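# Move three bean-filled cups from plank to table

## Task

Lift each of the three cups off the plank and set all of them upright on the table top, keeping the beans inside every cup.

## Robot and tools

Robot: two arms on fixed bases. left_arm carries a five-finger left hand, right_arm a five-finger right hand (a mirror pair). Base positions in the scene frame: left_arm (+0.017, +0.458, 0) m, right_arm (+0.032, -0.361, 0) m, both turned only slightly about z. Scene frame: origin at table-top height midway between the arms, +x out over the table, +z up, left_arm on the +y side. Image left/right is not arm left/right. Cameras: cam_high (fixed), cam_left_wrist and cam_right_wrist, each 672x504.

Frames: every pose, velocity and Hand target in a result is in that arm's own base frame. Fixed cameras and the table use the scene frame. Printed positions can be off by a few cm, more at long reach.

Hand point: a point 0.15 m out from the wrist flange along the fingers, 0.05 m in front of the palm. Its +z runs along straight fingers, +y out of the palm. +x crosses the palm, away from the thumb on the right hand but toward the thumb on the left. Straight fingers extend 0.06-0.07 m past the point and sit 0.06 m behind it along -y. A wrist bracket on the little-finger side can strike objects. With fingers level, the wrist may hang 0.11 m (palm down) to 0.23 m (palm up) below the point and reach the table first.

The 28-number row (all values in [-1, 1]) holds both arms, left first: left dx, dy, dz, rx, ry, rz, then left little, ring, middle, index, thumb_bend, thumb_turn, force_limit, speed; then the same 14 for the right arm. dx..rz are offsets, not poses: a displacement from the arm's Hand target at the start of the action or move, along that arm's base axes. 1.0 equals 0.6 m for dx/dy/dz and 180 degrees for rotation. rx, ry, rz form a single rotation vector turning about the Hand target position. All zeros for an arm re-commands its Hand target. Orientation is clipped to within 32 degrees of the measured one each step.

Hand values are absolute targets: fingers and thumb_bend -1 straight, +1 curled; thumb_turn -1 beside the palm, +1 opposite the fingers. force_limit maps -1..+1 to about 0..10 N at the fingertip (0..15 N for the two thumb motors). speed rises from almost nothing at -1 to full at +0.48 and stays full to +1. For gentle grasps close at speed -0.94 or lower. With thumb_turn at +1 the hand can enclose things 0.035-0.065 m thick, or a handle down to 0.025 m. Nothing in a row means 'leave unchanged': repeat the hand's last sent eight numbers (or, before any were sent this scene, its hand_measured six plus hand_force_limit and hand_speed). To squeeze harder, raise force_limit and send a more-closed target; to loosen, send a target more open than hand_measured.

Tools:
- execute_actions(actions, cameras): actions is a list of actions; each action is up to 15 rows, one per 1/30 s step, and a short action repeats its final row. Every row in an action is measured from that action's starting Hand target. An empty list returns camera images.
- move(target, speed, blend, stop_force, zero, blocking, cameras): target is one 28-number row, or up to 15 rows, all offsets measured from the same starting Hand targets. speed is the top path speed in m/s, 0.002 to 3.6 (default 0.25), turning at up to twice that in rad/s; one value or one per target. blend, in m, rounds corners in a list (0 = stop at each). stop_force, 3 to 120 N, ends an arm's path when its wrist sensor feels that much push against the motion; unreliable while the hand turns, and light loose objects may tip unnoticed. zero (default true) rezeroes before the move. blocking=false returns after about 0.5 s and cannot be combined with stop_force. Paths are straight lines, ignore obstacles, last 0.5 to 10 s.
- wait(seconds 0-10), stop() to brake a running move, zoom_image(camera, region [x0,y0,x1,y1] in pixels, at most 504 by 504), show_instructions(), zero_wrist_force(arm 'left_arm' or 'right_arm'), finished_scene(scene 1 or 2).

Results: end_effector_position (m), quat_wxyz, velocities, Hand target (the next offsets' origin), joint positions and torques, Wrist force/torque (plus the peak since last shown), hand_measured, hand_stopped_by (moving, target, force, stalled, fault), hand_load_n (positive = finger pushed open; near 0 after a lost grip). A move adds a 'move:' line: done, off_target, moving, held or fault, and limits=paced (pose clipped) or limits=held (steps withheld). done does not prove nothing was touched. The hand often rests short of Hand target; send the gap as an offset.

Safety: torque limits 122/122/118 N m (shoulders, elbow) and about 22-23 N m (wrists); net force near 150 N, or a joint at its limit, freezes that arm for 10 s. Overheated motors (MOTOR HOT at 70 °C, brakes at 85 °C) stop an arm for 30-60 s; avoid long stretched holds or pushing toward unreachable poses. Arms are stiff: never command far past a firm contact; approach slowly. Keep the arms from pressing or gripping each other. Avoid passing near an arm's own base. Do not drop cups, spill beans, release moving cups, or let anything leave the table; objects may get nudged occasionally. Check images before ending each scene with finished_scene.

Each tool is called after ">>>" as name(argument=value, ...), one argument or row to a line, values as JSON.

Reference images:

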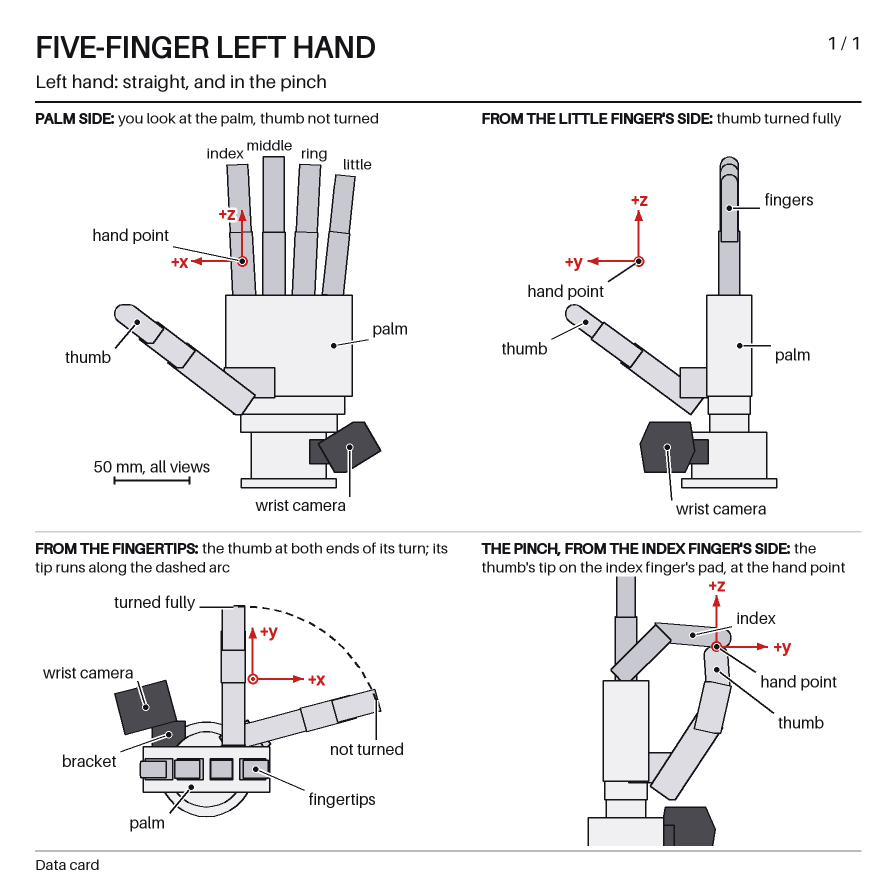

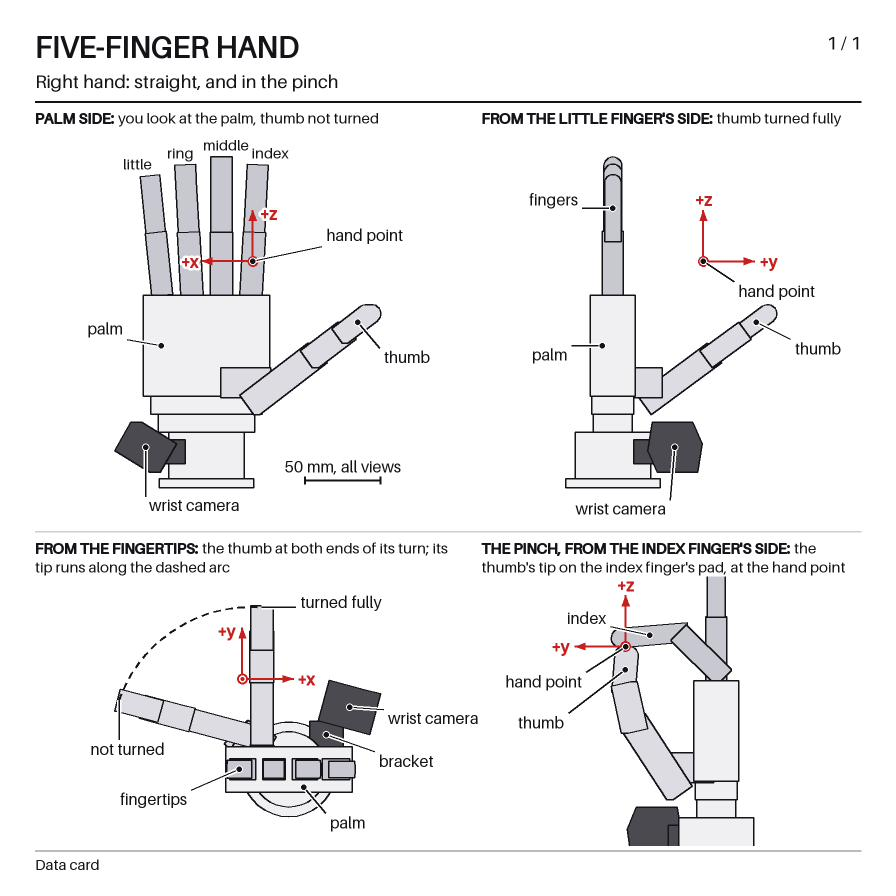

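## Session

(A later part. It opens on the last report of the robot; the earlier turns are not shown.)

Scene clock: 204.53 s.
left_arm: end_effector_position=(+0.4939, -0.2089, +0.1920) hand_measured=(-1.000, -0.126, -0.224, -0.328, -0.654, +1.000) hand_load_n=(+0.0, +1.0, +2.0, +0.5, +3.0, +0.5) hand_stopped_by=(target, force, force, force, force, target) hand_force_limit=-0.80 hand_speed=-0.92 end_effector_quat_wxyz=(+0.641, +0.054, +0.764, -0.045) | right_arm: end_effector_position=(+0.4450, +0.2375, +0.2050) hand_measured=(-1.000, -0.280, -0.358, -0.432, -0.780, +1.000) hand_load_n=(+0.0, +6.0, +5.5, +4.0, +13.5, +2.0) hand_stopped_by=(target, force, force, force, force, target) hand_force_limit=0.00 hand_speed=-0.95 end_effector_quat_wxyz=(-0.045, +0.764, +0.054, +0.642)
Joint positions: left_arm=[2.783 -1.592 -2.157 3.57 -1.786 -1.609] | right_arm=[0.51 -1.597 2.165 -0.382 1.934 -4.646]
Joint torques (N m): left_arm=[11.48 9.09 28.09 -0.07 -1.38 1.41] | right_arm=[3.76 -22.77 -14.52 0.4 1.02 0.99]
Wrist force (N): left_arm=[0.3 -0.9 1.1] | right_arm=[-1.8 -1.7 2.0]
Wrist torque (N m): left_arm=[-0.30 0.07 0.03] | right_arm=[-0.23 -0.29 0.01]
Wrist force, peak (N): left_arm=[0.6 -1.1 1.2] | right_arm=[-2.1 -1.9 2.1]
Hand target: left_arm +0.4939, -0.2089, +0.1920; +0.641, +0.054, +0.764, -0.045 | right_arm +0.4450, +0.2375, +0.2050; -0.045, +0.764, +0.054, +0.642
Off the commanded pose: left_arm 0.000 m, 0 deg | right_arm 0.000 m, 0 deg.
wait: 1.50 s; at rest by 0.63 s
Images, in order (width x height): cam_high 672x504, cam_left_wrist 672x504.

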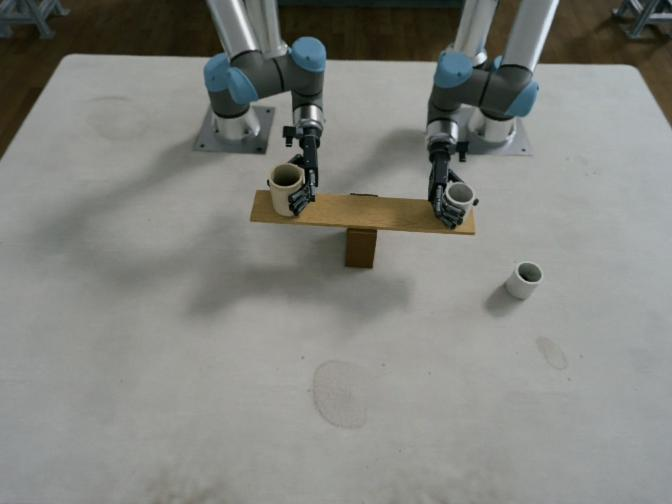

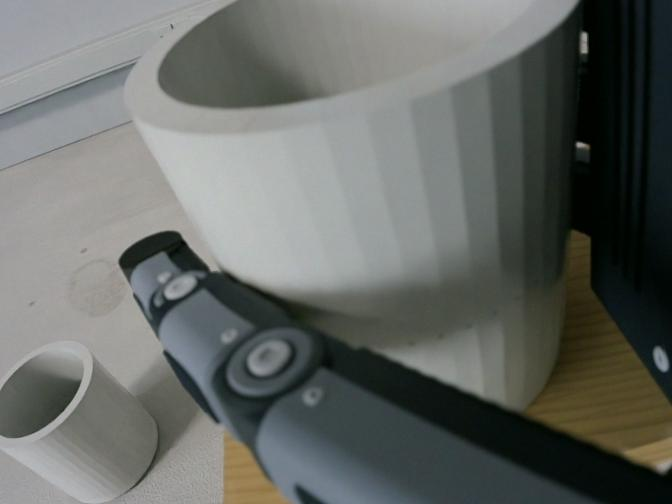

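Now strengthen and lift both together.

>>> execute_actions(
  actions=[
    [[0, 0, 0, 0, 0, 0, -1, 0.3, 0.3, 0.3, 0.3, 1, -0.4, -0.95, 0, 0, 0, 0, 0, 0, -1, 0.4, 0.4, 0.4, 0.4, 1, 0.0, -0.95]],
  ],
)

>>> execute_actions(
  actions=[
    [[0, 0, 0, 0, 0, 0, -1, 0.4, 0.4, 0.4, 0.4, 1, -0.1, -0.95, 0, 0, 0, 0, 0, 0, -1, 0.4, 0.4, 0.4, 0.4, 1, 0.0, -0.95]],
  ],
)

>>> move(
  target=[
    [0, 0, 0.05, 0, 0, 0, -1, 0.4, 0.4, 0.4, 0.4, 1, -0.1, -0.95, 0, 0, 0.05, 0, 0, 0, -1, 0.4, 0.4, 0.4, 0.4, 1, 0.0, -0.95],
  ],
  speed=0.03,
  cameras=["all"],
)

>>> zoom_image(
  camera="cam_high",
  region=[240, 100, 500, 280],
)

Scene clock: 207.67 s.
left_arm: end_effector_position=(+0.4939, -0.2089, +0.1920) hand_measured=(-1.000, -0.112, -0.214, -0.310, -0.652, +1.000) hand_load_n=(+0.0, +3.0, +1.5, +3.0, +7.0, +1.0) hand_stopped_by=(target, force, force, force, force, target) hand_force_limit=-0.40 hand_speed=-0.95 end_effector_quat_wxyz=(+0.641, +0.054, +0.764, -0.045) | right_arm: end_effector_position=(+0.4450, +0.2375, +0.2050) hand_measured=(-1.000, -0.280, -0.358, -0.432, -0.780, +1.000) hand_load_n=(+0.0, +5.5, +5.5, +4.0, +13.0, +2.5) hand_stopped_by=(target, force, force, force, force, target) hand_force_limit=0.00 hand_speed=-0.95 end_effector_quat_wxyz=(-0.045, +0.764, +0.054, +0.642)
Joint positions: left_arm=[2.783 -1.592 -2.157 3.57 -1.786 -1.609] | right_arm=[0.51 -1.597 2.165 -0.382 1.934 -4.646]
Joint torques (N m): left_arm=[9.52 9.73 27.23 0.01 -1.4 1.51] | right_arm=[4.32 -22.55 -13.68 0.47 1 1.12]
Wrist force (N): left_arm=[1.1 -0.8 1.0] | right_arm=[-2.0 -1.7 2.1]
Wrist torque (N m): left_arm=[-0.28 0.00 0.03] | right_arm=[-0.21 -0.29 0.00]
Wrist force, peak (N): left_arm=[1.0 -1.0 1.2] | right_arm=[-2.1 -1.8 2.3]
Hand target: left_arm +0.4939, -0.2089, +0.1920; +0.641, +0.054, +0.764, -0.045 | right_arm +0.4450, +0.2375, +0.2050; -0.045, +0.764, +0.054, +0.642
Off the commanded pose: left_arm 0.000 m, 0 deg | right_arm 0.000 m, 0 deg.
Step readings (end_effector_position of left_arm | right_arm):
0: (+0.4939, -0.2089, +0.1920) | (+0.4450, +0.2375, +0.2050)
1: (+0.4939, -0.2089, +0.1920) | (+0.4450, +0.2375, +0.2050)
2: (+0.4939, -0.2089, +0.1920) | (+0.4450, +0.2375, +0.2050)
4: (+0.4939, -0.2089, +0.1920) | (+0.4450, +0.2375, +0.2050)
8: (+0.4939, -0.2089, +0.1920) | (+0.4450, +0.2375, +0.2050)
15: (+0.4939, -0.2089, +0.1920) | (+0.4450, +0.2375, +0.2050)

Scene clock: 208.37 s.
left_arm: end_effector_position=(+0.4939, -0.2089, +0.1920) hand_measured=(-1.000, -0.100, -0.192, -0.292, -0.654, +1.000) hand_load_n=(+0.0, +3.5, +5.0, +4.0, +12.5, +1.0) hand_stopped_by=(target, force, force, force, force, target) hand_force_limit=-0.10 hand_speed=-0.95 end_effector_quat_wxyz=(+0.641, +0.054, +0.764, -0.045) | right_arm: end_effector_position=(+0.4450, +0.2375, +0.2050) hand_measured=(-1.000, -0.280, -0.358, -0.432, -0.780, +1.000) hand_load_n=(+0.0, +6.0, +5.5, +4.0, +13.5, +2.5) hand_stopped_by=(target, force, force, force, force, target) hand_force_limit=0.00 hand_speed=-0.95 end_effector_quat_wxyz=(-0.045, +0.764, +0.054, +0.642)
Joint positions: left_arm=[2.783 -1.592 -2.157 3.57 -1.786 -1.609] | right_arm=[0.51 -1.597 2.165 -0.382 1.934 -4.646]
Joint torques (N m): left_arm=[9.03 10.32 27.17 0.09 -1.49 1.43] | right_arm=[4.14 -23.36 -12.91 0.51 0.93 1.02]
Wrist force (N): left_arm=[1.2 -1.0 1.0] | right_arm=[-2.2 -1.7 2.0]
Wrist torque (N m): left_arm=[-0.30 -0.01 0.00] | right_arm=[-0.22 -0.27 0.01]
Wrist force, peak (N): left_arm=[1.1 -1.0 1.2] | right_arm=[-2.1 -1.8 2.1]
Hand target: left_arm +0.4939, -0.2089, +0.1920; +0.641, +0.054, +0.764, -0.045 | right_arm +0.4450, +0.2375, +0.2050; -0.045, +0.764, +0.054, +0.642
Off the commanded pose: left_arm 0.000 m, 0 deg | right_arm 0.000 m, 0 deg.
Step readings (end_effector_position of left_arm | right_arm):
0: (+0.4939, -0.2089, +0.1920) | (+0.4450, +0.2375, +0.2050)
1: (+0.4939, -0.2089, +0.1920) | (+0.4450, +0.2375, +0.2050)
2: (+0.4939, -0.2089, +0.1920) | (+0.4450, +0.2375, +0.2050)
4: (+0.4939, -0.2089, +0.1920) | (+0.4450, +0.2375, +0.2050)
8: (+0.4939, -0.2089, +0.1920) | (+0.4450, +0.2375, +0.2050)
15: (+0.4939, -0.2089, +0.1920) | (+0.4450, +0.2375, +0.2050)

Scene clock: 209.80 s.
left_arm: end_effector_position=(+0.4939, -0.2089, +0.2219) hand_measured=(-1.000, -0.100, -0.192, -0.292, -0.654, +1.000) hand_load_n=(+0.0, +3.0, +5.5, +4.5, +12.5, +2.0) hand_stopped_by=(target, force, force, force, force, target) hand_force_limit=-0.10 hand_speed=-0.95 end_effector_quat_wxyz=(+0.641, +0.054, +0.764, -0.045) | right_arm: end_effector_position=(+0.4450, +0.2375, +0.2349) hand_measured=(-1.000, -0.280, -0.358, -0.432, -0.780, +1.000) hand_load_n=(+0.0, +5.0, +5.0, +4.0, +13.5, +3.0) hand_stopped_by=(target, force, force, force, force, target) hand_force_limit=0.00 hand_speed=-0.95 end_effector_quat_wxyz=(-0.045, +0.764, +0.054, +0.642)
Joint positions: left_arm=[2.783 -1.547 -2.111 3.48 -1.786 -1.609] | right_arm=[0.51 -1.639 2.116 -0.291 1.934 -4.646]
Joint torques (N m): left_arm=[7.43 30.22 30.75 -0.07 -1.12 0.32] | right_arm=[4.69 -31.65 -38.47 0.15 0.68 0.04]
Wrist force (N): left_arm=[2.9 -0.9 0.9] | right_arm=[-4.4 -0.7 1.7]
Wrist torque (N m): left_arm=[-0.29 -0.08 0.10] | right_arm=[-0.12 -0.21 -0.02]
Wrist force, peak (N): left_arm=[2.9 -1.1 1.1] | right_arm=[-4.6 -0.9 2.1]
Hand target: left_arm +0.4939, -0.2089, +0.2220; +0.641, +0.054, +0.764, -0.045 | right_arm +0.4450, +0.2375, +0.2350; -0.045, +0.764, +0.054, +0.642
Off the commanded pose: left_arm 0.000 m, 0 deg | right_arm 0.000 m, 0 deg.
move: done

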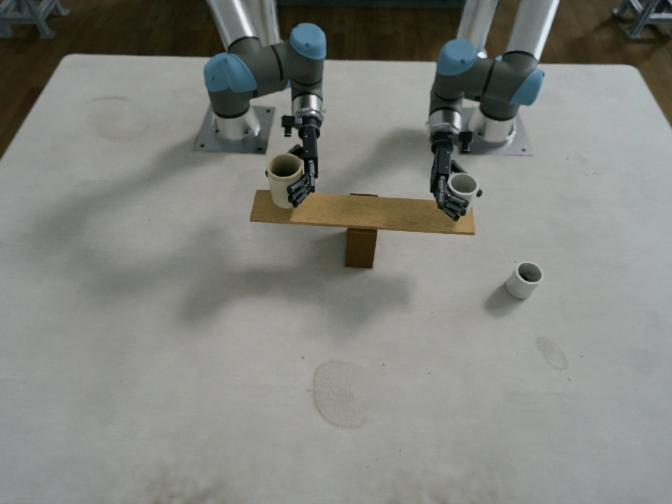

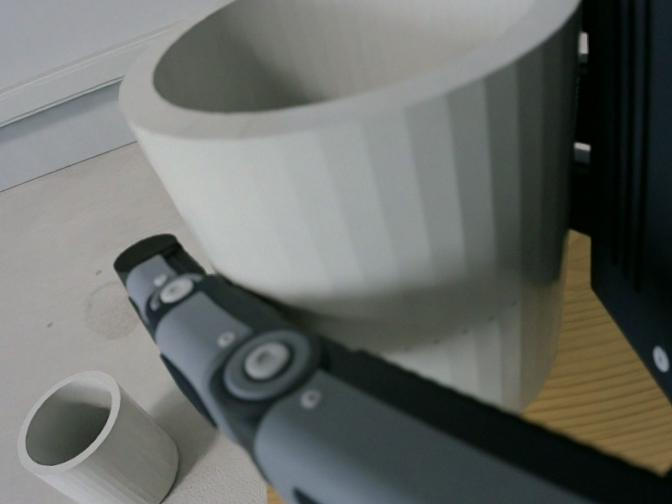

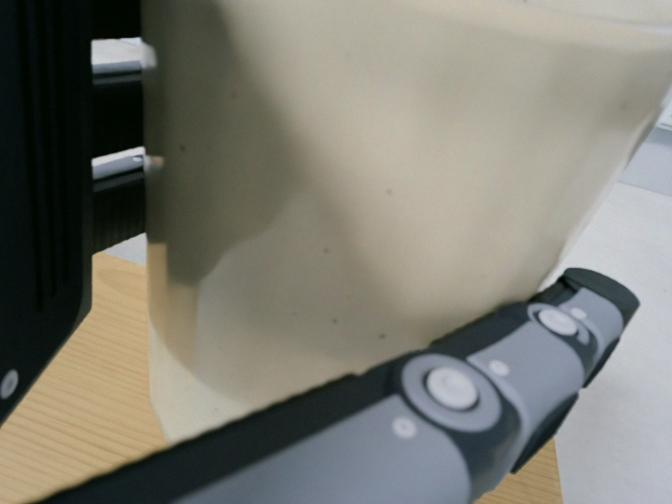

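Scaled by 1.938 from the camera's 672x504 image, which has a finer 960x720 frame.

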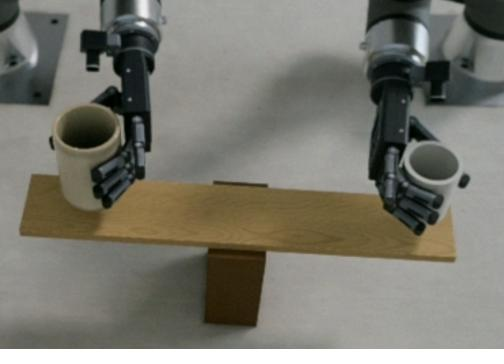

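>>> move(
  target=[
    [0, 0, 0.1967, 0, 0, 0, -1, 0.4, 0.4, 0.4, 0.4, 1, -0.1, -0.95, 0, 0, 0.175, 0, 0, 0, -1, 0.4, 0.4, 0.4, 0.4, 1, 0.0, -0.95],
    [0.1768, 0.6482, 0.1967, 0, 0, 0.1, -1, 0.4, 0.4, 0.4, 0.4, 1, -0.1, -0.95, 0.2583, -0.4292, 0.175, 0, 0, 0, -1, 0.4, 0.4, 0.4, 0.4, 1, 0.0, -0.95],
  ],
  speed=0.12,
  blend=[0.02, 0],
  cameras=["all"],
)

Scene clock: 218.67 s.
left_arm: end_effector_position=(+0.5999, +0.1799, +0.3400) hand_measured=(-1.000, -0.100, -0.192, -0.292, -0.654, +1.000) hand_load_n=(+0.0, +3.0, +5.0, +4.5, +12.5, +2.0) hand_stopped_by=(target, force, force, force, force, target) hand_force_limit=-0.10 hand_speed=-0.95 end_effector_quat_wxyz=(+0.641, -0.066, +0.763, +0.056) | right_arm: end_effector_position=(+0.5999, -0.0199, +0.3400) hand_measured=(-1.000, -0.280, -0.358, -0.432, -0.780, +1.000) hand_load_n=(+0.0, +5.5, +5.0, +4.0, +13.5, +3.0) hand_stopped_by=(target, force, force, force, force, target) hand_force_limit=0.00 hand_speed=-0.95 end_effector_quat_wxyz=(-0.045, +0.764, +0.054, +0.642)
Joint positions: left_arm=[3.708 -1.549 -1.787 3.148 -1.185 -1.5] | right_arm=[-0.371 -1.662 1.853 0.008 1.068 -4.81]
Joint torques (N m): left_arm=[12.83 11.75 33.82 -0.07 1.41 1.67] | right_arm=[-6.43 -10.14 -40.72 0.39 -2.69 -2.03]
Wrist force (N): left_arm=[2.6 -1.2 0.6] | right_arm=[-4.6 -0.8 1.9]
Wrist torque (N m): left_arm=[-0.35 0.00 0.11] | right_arm=[-0.14 -0.22 -0.03]
Wrist force, peak (N): left_arm=[3.7 -1.1 0.9] | right_arm=[-5.0 -0.6 1.8]
Hand target: left_arm +0.6000, +0.1801, +0.3400; +0.641, -0.067, +0.763, +0.056 | right_arm +0.5999, -0.0200, +0.3400; -0.045, +0.764, +0.054, +0.642
Off the commanded pose: left_arm 0.000 m, 0 deg | right_arm 0.000 m, 0 deg.
move: done

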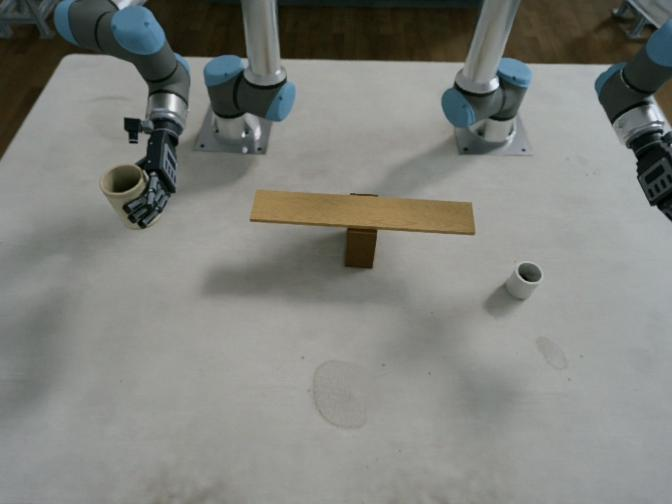

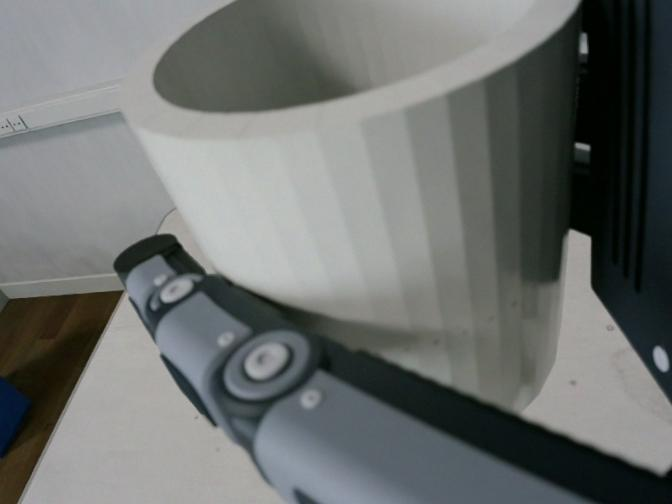

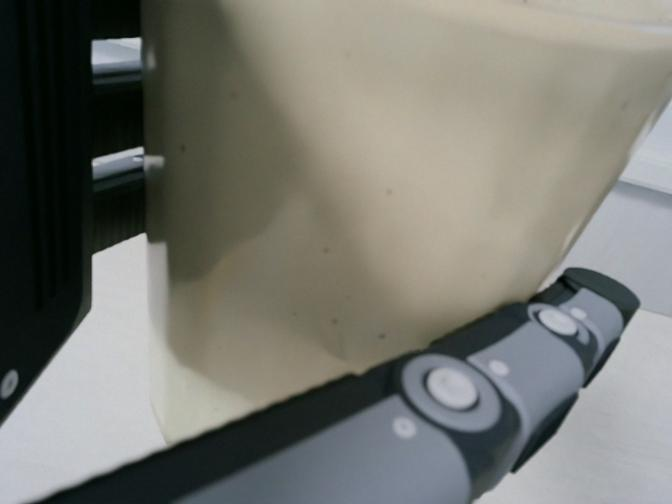

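>>> move(
  target=[
    [0, 0, -0.4667, 0, 0, 0, -1, 0.4, 0.4, 0.4, 0.4, 1, -0.1, -0.95, 0, 0, -0.4417, 0, 0, 0, -1, 0.4, 0.4, 0.4, 0.4, 1, 0.0, -0.95],
  ],
  speed=0.12,
)

>>> move(
  target=[
    [0, 0, -0.0833, 0, 0, 0, -1, 0.4, 0.4, 0.4, 0.4, 1, -0.1, -0.95, 0, 0, -0.0833, 0, 0, 0, -1, 0.4, 0.4, 0.4, 0.4, 1, 0.0, -0.95],
  ],
  speed=0.01,
  stop_force=3,
  cameras=["all"],
)

>>> zoom_image(
  camera="cam_high",
  region=[70, 170, 230, 330],
)

>>> zoom_image(
  camera="cam_high",
  region=[500, 170, 660, 330],
)

Scene clock: 224.47 s.
left_arm: end_effector_position=(+0.6000, +0.1801, +0.0601) hand_measured=(-1.000, -0.100, -0.192, -0.292, -0.654, +1.000) hand_load_n=(+0.0, +3.0, +5.5, +4.5, +12.5, +2.0) hand_stopped_by=(target, force, force, force, force, target) hand_force_limit=-0.10 hand_speed=-0.95 end_effector_quat_wxyz=(+0.641, -0.067, +0.763, +0.056) | right_arm: end_effector_position=(+0.5999, -0.0200, +0.0751) hand_measured=(-1.000, -0.280, -0.358, -0.432, -0.780, +1.000) hand_load_n=(+0.0, +5.5, +5.0, +4.0, +13.5, +3.5) hand_stopped_by=(target, force, force, force, force, target) hand_force_limit=0.00 hand_speed=-0.95 end_effector_quat_wxyz=(-0.045, +0.764, +0.054, +0.642)
Joint positions: left_arm=[3.708 -1.95 -2.172 3.934 -1.185 -1.499] | right_arm=[-0.371 -1.276 2.243 -0.768 1.068 -4.81]
Joint torques (N m): left_arm=[-8.64 19.3 4.36 3.56 -1.35 -1.09] | right_arm=[6.16 -21.04 -1.08 -3.78 1.15 1.58]
Wrist force (N): left_arm=[2.4 -1.1 0.8] | right_arm=[-4.9 -1.0 2.0]
Wrist torque (N m): left_arm=[-0.38 -0.07 0.01] | right_arm=[-0.20 -0.19 -0.05]
Wrist force, peak (N): left_arm=[3.1 -0.9 0.9] | right_arm=[-5.6 -1.1 2.1]
Hand target: left_arm +0.6000, +0.1801, +0.0600; +0.641, -0.067, +0.763, +0.056 | right_arm +0.5999, -0.0200, +0.0750; -0.045, +0.764, +0.054, +0.642
Off the commanded pose: left_arm 0.000 m, 0 deg | right_arm 0.000 m, 0 deg.
move: done

Scene clock: 229.20 s.
left_arm: end_effector_position=(+0.6000, +0.1801, +0.0297) hand_measured=(-1.000, -0.100, -0.192, -0.292, -0.654, +1.000) hand_load_n=(+0.0, +4.0, +5.0, +3.0, +11.5, +0.5) hand_stopped_by=(target, force, force, force, force, target) hand_force_limit=-0.10 hand_speed=-0.95 end_effector_quat_wxyz=(+0.641, -0.067, +0.763, +0.056) | right_arm: end_effector_position=(+0.5999, -0.0200, +0.0433) hand_measured=(-1.000, -0.280, -0.358, -0.432, -0.780, +1.000) hand_load_n=(+0.0, +6.5, +5.0, +3.0, +13.5, +0.5) hand_stopped_by=(target, force, force, force, force, target) hand_force_limit=0.00 hand_speed=-0.95 end_effector_quat_wxyz=(-0.045, +0.764, +0.054, +0.642)
Joint positions: left_arm=[3.708 -2.024 -2.184 4.02 -1.185 -1.499] | right_arm=[-0.371 -1.194 2.259 -0.867 1.068 -4.81]
Joint torques (N m): left_arm=[-8.58 43.25 16.92 -0.5 -1.35 0.14] | right_arm=[4.72 -42.28 -25.02 0.9 0.91 -1.14]
Wrist force (N): left_arm=[0.1 -0.9 0.4] | right_arm=[-1.1 -0.3 1.7]
Wrist torque (N m): left_arm=[-0.33 0.00 0.02] | right_arm=[-0.14 -0.31 -0.12]
Wrist force, peak (N): left_arm=[-4.6 -1.8 -0.7] | right_arm=[-5.0 -1.0 2.1]
Hand target: left_arm +0.6000, +0.1801, +0.0297; +0.641, -0.067, +0.763, +0.056 (not the last commanded pose) | right_arm +0.5999, -0.0200, +0.0433; -0.045, +0.764, +0.054, +0.642 (not the last commanded pose)
Off the commanded pose: left_arm 0.020 m, 0 deg | right_arm 0.018 m, 0 deg.
move: contact (left_arm, right_arm)

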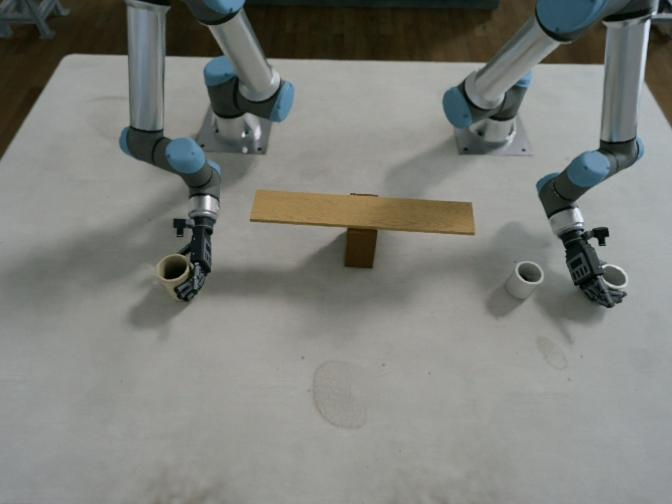

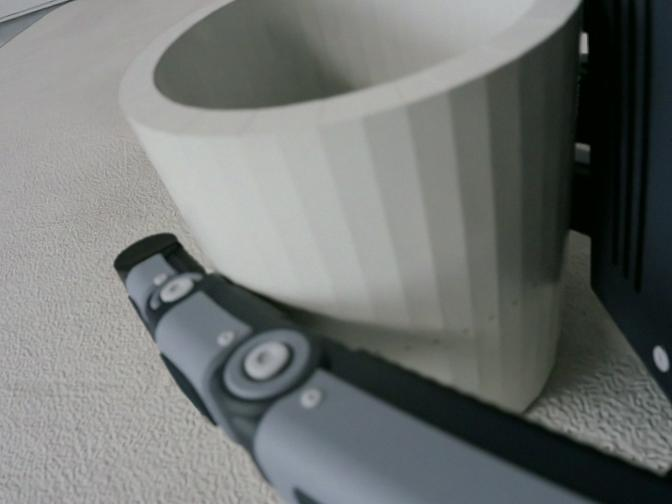

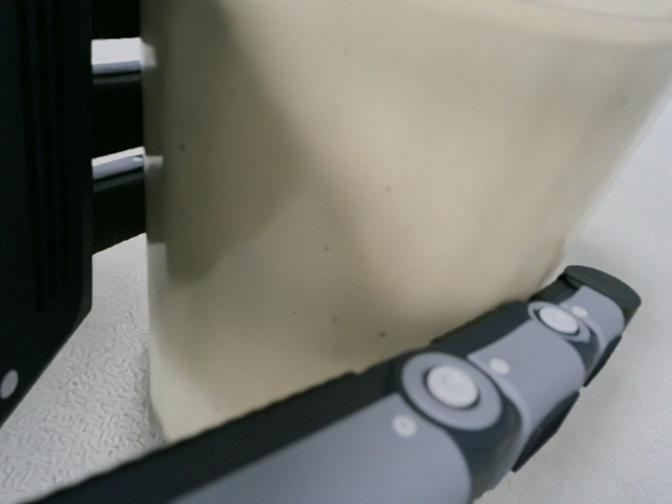

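Scaled by 3.150 from the camera's 672x504 image, which has a finer 960x720 frame.

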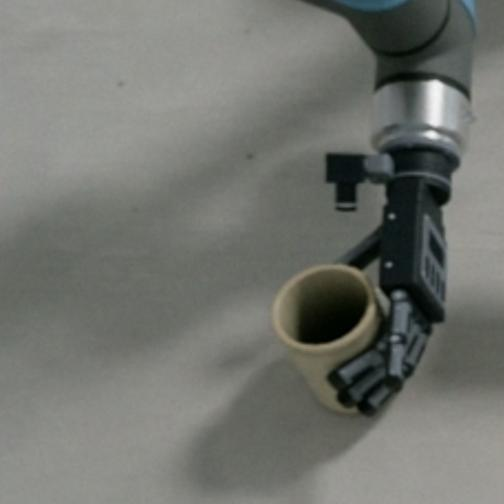

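Scaled by 3.150 from the camera's 672x504 image, which has a finer 960x720 frame.

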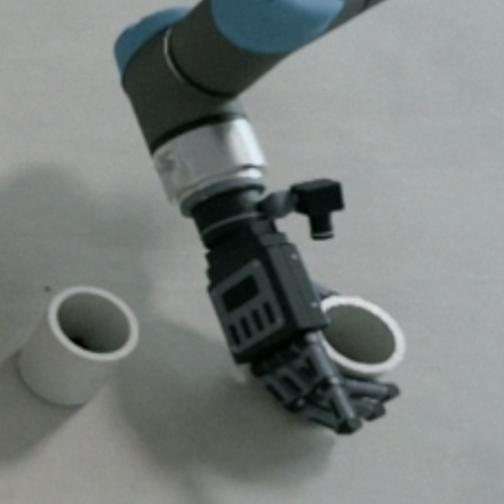

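>>> execute_actions(
  actions=[
    [[0, 0, 0, 0, 0, 0, -1, -0.25, -0.35, -0.45, -0.8, 1, -0.1, -0.9, 0, 0, 0, 0, 0, 0, -1, -0.45, -0.52, -0.6, -0.9, 1, 0.0, -0.9]],
  ],
)

>>> execute_actions(
  actions=[
    [[0, 0, 0, 0, 0, 0, -1, -1, -1, -1, -1, 1, -0.1, -0.7, 0, 0, 0, 0, 0, 0, -1, -1, -1, -1, -1, 1, 0.0, -0.7]],
  ],
  cameras=["all"],
)

>>> zoom_image(
  camera="cam_high",
  region=[70, 170, 230, 330],
)

>>> zoom_image(
  camera="cam_high",
  region=[500, 170, 660, 330],
)

Scene clock: 232.97 s.
left_arm: end_effector_position=(+0.6000, +0.1801, +0.0297) hand_measured=(-1.000, -0.250, -0.350, -0.450, -0.800, +1.000) hand_load_n=(+0.0, +0.0, +0.0, +0.0, +0.0, +0.5) hand_stopped_by=(target, target, target, target, target, target) hand_force_limit=-0.10 hand_speed=-0.90 end_effector_quat_wxyz=(+0.641, -0.067, +0.763, +0.056) | right_arm: end_effector_position=(+0.5999, -0.0200, +0.0433) hand_measured=(-1.000, -0.450, -0.520, -0.600, -0.900, +1.000) hand_load_n=(+0.0, +0.0, +0.0, +0.0, +0.0, +0.0) hand_stopped_by=(target, target, target, target, target, target) hand_force_limit=0.00 hand_speed=-0.90 end_effector_quat_wxyz=(-0.045, +0.764, +0.054, +0.642)
Joint positions: left_arm=[3.708 -2.024 -2.184 4.02 -1.185 -1.499] | right_arm=[-0.371 -1.194 2.259 -0.867 1.068 -4.81]
Joint torques (N m): left_arm=[-8.96 38.63 17.02 -0.14 0.52 0.14] | right_arm=[5.88 -40.61 -25.44 0.18 0.93 -1.26]
Wrist force (N): left_arm=[0.0 -1.3 0.2] | right_arm=[-1.0 -0.9 1.5]
Wrist torque (N m): left_arm=[-0.36 -0.04 -0.01] | right_arm=[-0.18 -0.23 -0.04]
Wrist force, peak (N): left_arm=[-0.1 -1.3 0.4] | right_arm=[-1.4 -0.4 1.9]
Hand target: left_arm +0.6000, +0.1801, +0.0297; +0.641, -0.067, +0.763, +0.056 | right_arm +0.5999, -0.0200, +0.0433; -0.045, +0.764, +0.054, +0.642
Off the commanded pose: left_arm 0.000 m, 0 deg | right_arm 0.000 m, 0 deg.
Step readings (end_effector_position of left_arm | right_arm):
0: (+0.6000, +0.1801, +0.0297) | (+0.5999, -0.0200, +0.0433)
1: (+0.6000, +0.1801, +0.0297) | (+0.5999, -0.0200, +0.0433)
2: (+0.6000, +0.1801, +0.0297) | (+0.5999, -0.0200, +0.0433)
4: (+0.6000, +0.1801, +0.0297) | (+0.5999, -0.0200, +0.0433)
8: (+0.6000, +0.1801, +0.0297) | (+0.5999, -0.0200, +0.0433)
15: (+0.6000, +0.1801, +0.0297) | (+0.5999, -0.0200, +0.0433)

Scene clock: 234.17 s.
left_arm: end_effector_position=(+0.6000, +0.1801, +0.0297) hand_measured=(-1.000, -1.000, -1.000, -1.000, -1.000, +1.000) hand_load_n=(+0.0, +0.0, +0.0, +0.0, +0.0, +0.5) hand_stopped_by=(target, target, target, target, target, target) hand_force_limit=-0.10 hand_speed=-0.70 end_effector_quat_wxyz=(+0.641, -0.067, +0.763, +0.056) | right_arm: end_effector_position=(+0.5999, -0.0200, +0.0433) hand_measured=(-1.000, -1.000, -1.000, -1.000, -1.000, +1.000) hand_load_n=(+0.0, +0.0, +0.0, +0.0, +0.0, +0.5) hand_stopped_by=(target, target, target, target, target, target) hand_force_limit=0.00 hand_speed=-0.70 end_effector_quat_wxyz=(-0.045, +0.764, +0.054, +0.642)
Joint positions: left_arm=[3.708 -2.024 -2.184 4.02 -1.185 -1.499] | right_arm=[-0.371 -1.194 2.259 -0.867 1.068 -4.81]
Joint torques (N m): left_arm=[-8.99 33.75 16.72 -0.09 1.32 0.29] | right_arm=[5.79 -37.61 -24.83 0.04 0.98 -1.2]
Wrist force (N): left_arm=[0.1 -1.0 0.3] | right_arm=[-1.1 -0.7 1.4]
Wrist torque (N m): left_arm=[-0.32 -0.03 -0.02] | right_arm=[-0.15 -0.22 -0.05]
Wrist force, peak (N): left_arm=[0.2 -1.4 0.4] | right_arm=[-1.2 -1.0 1.4]
Hand target: left_arm +0.6000, +0.1801, +0.0297; +0.641, -0.067, +0.763, +0.056 | right_arm +0.5999, -0.0200, +0.0433; -0.045, +0.764, +0.054, +0.642
Off the commanded pose: left_arm 0.000 m, 0 deg | right_arm 0.000 m, 0 deg.
Step readings (end_effector_position of left_arm | right_arm):
0: (+0.6000, +0.1801, +0.0297) | (+0.5999, -0.0200, +0.0433)
1: (+0.6000, +0.1801, +0.0297) | (+0.5999, -0.0200, +0.0433)
2: (+0.6000, +0.1801, +0.0297) | (+0.5999, -0.0200, +0.0433)
4: (+0.6000, +0.1801, +0.0297) | (+0.5999, -0.0200, +0.0433)
8: (+0.6000, +0.1801, +0.0297) | (+0.5999, -0.0200, +0.0433)
15: (+0.6000, +0.1801, +0.0297) | (+0.5999, -0.0200, +0.0433)

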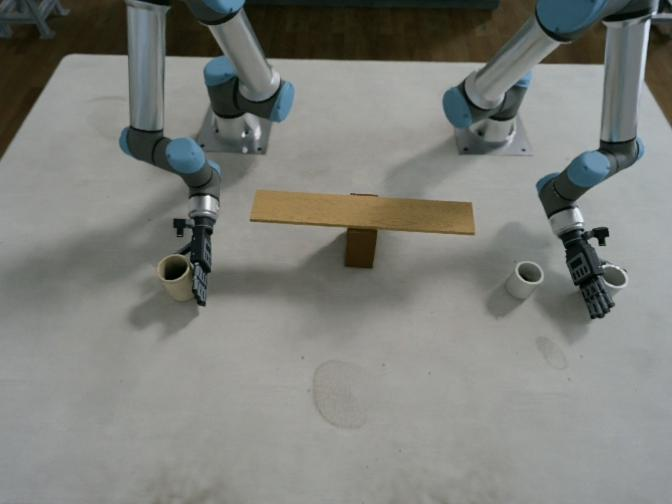

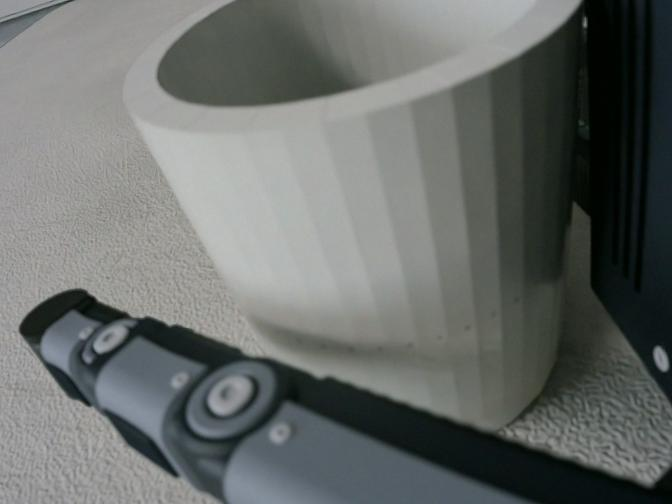

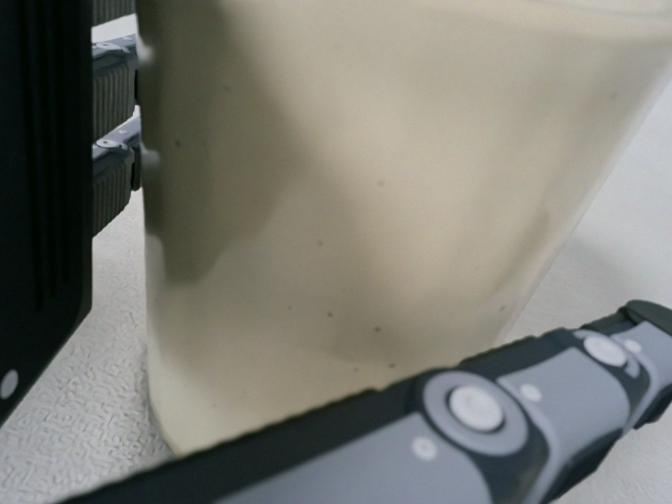

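Scaled by 3.150 from the camera's 672x504 image, which has a finer 960x720 frame.

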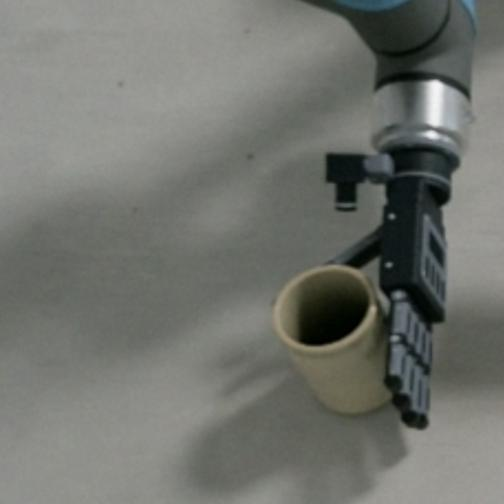

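Scaled by 3.150 from the camera's 672x504 image, which has a finer 960x720 frame.

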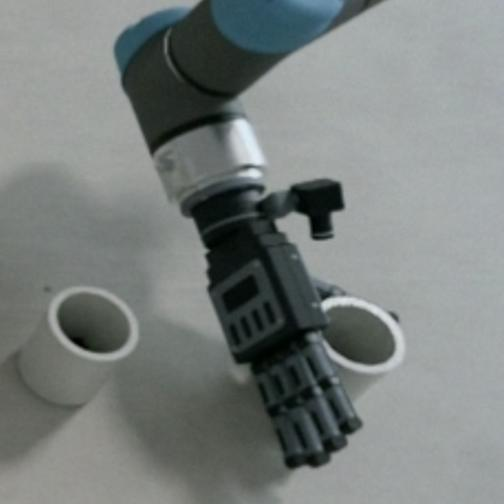

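>>> move(
  target=[
    [-0.0230, -0.0113, 0, 0, 0, 0, -1, -1, -1, -1, -1, 1, -0.1, -0.7, -0.0259, 0.0028, 0, 0, 0, 0, -1, -1, -1, -1, -1, 1, 0.0, -0.7],
    [-0.163, -0.0355, 0, 0, 0, 0, -1, -1, -1, -1, -1, 1, -0.1, -0.7, -0.166, -0.0165, 0, 0, 0, 0, -1, -1, -1, -1, -1, 1, 0.0, -0.7],
  ],
  speed=0.05,
  blend=[0.005, 0],
  cameras=["all"],
)

>>> zoom_image(
  camera="cam_high",
  region=[70, 170, 230, 330],
)

>>> zoom_image(
  camera="cam_high",
  region=[500, 170, 660, 330],
)

Scene clock: 240.53 s.
left_arm: end_effector_position=(+0.5022, +0.1588, +0.0297) hand_measured=(-1.000, -1.000, -1.000, -1.000, -1.000, +1.000) hand_load_n=(+0.0, +0.0, +0.0, +0.0, +0.0, +0.0) hand_stopped_by=(target, target, target, target, target, target) hand_force_limit=-0.10 hand_speed=-0.70 end_effector_quat_wxyz=(+0.641, -0.067, +0.763, +0.056) | right_arm: end_effector_position=(+0.5004, -0.0299, +0.0433) hand_measured=(-1.000, -1.000, -1.000, -1.000, -1.000, +1.000) hand_load_n=(+0.0, +0.0, +0.0, -0.5, +0.0, +0.0) hand_stopped_by=(target, target, target, target, target, target) hand_force_limit=0.00 hand_speed=-0.70 end_effector_quat_wxyz=(-0.045, +0.764, +0.054, +0.642)
Joint positions: left_arm=[3.842 -1.877 -2.472 4.149 -1.053 -1.471] | right_arm=[-0.57 -1.355 2.542 -0.959 0.873 -4.861]
Joint torques (N m): left_arm=[11.83 32.19 -0.7 2.8 1.45 1.57] | right_arm=[-7.91 -31.83 4.64 -2.65 -3.02 -1.7]
Wrist force (N): left_arm=[0.2 -1.2 0.2] | right_arm=[-1.2 -1.1 1.3]
Wrist torque (N m): left_arm=[-0.39 -0.07 0.05] | right_arm=[-0.21 -0.21 -0.04]
Wrist force, peak (N): left_arm=[0.1 -1.4 0.6] | right_arm=[-1.4 -1.2 1.7]
Hand target: left_arm +0.5022, +0.1588, +0.0297; +0.641, -0.067, +0.763, +0.056 | right_arm +0.5003, -0.0299, +0.0433; -0.045, +0.764, +0.054, +0.642
Off the commanded pose: left_arm 0.000 m, 0 deg | right_arm 0.000 m, 0 deg.
move: done

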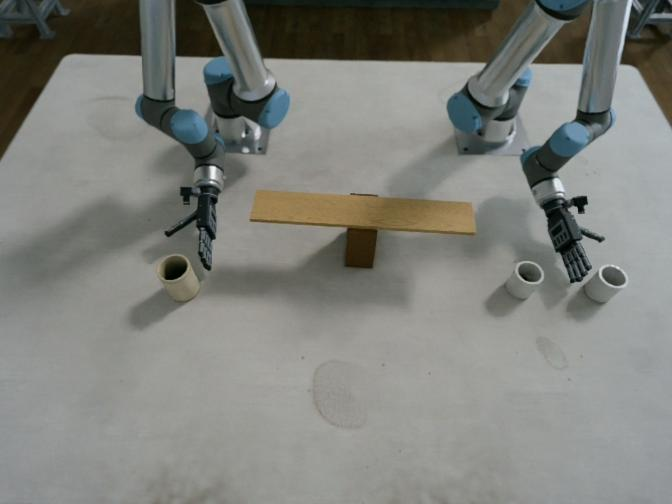

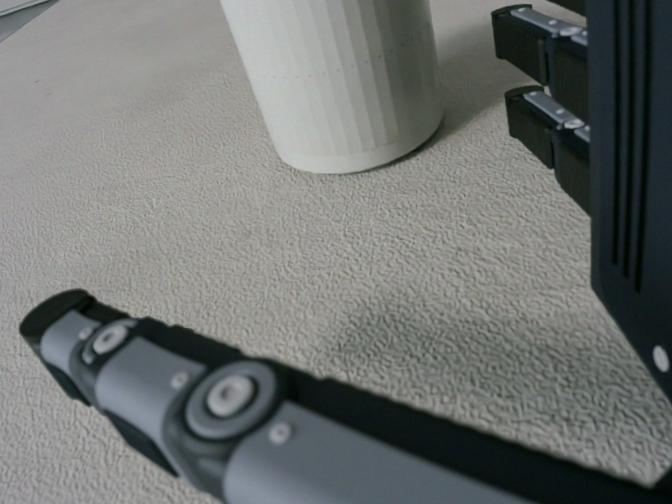

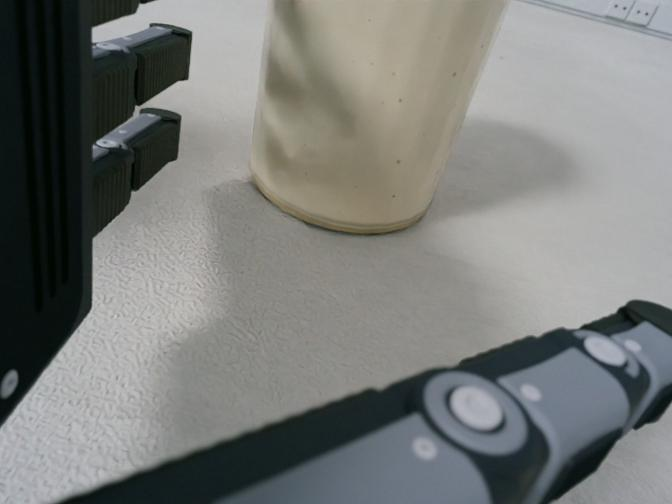

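Scaled by 3.150 from the camera's 672x504 image, which has a finer 960x720 frame.

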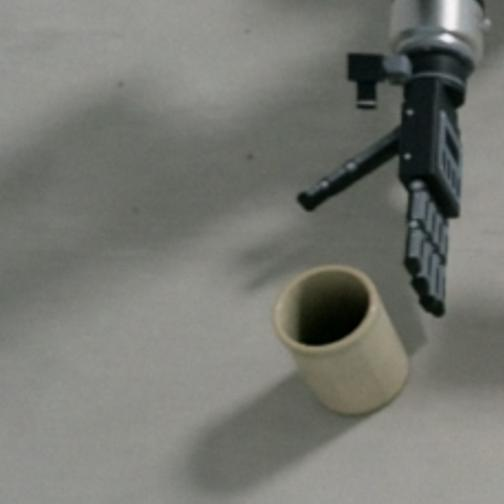

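Scaled by 3.150 from the camera's 672x504 image, which has a finer 960x720 frame.

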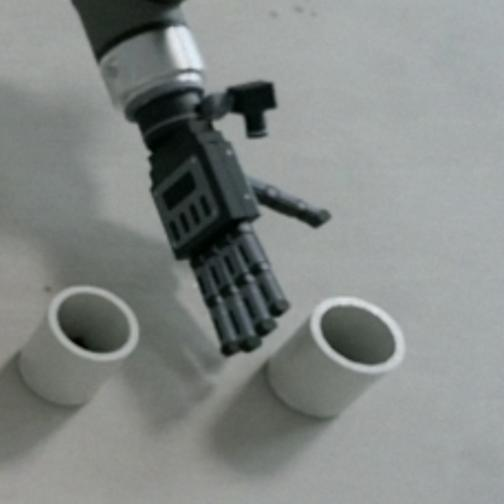

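>>> finished_scene(
  scene=2,
)

The scene is finished: the task was done.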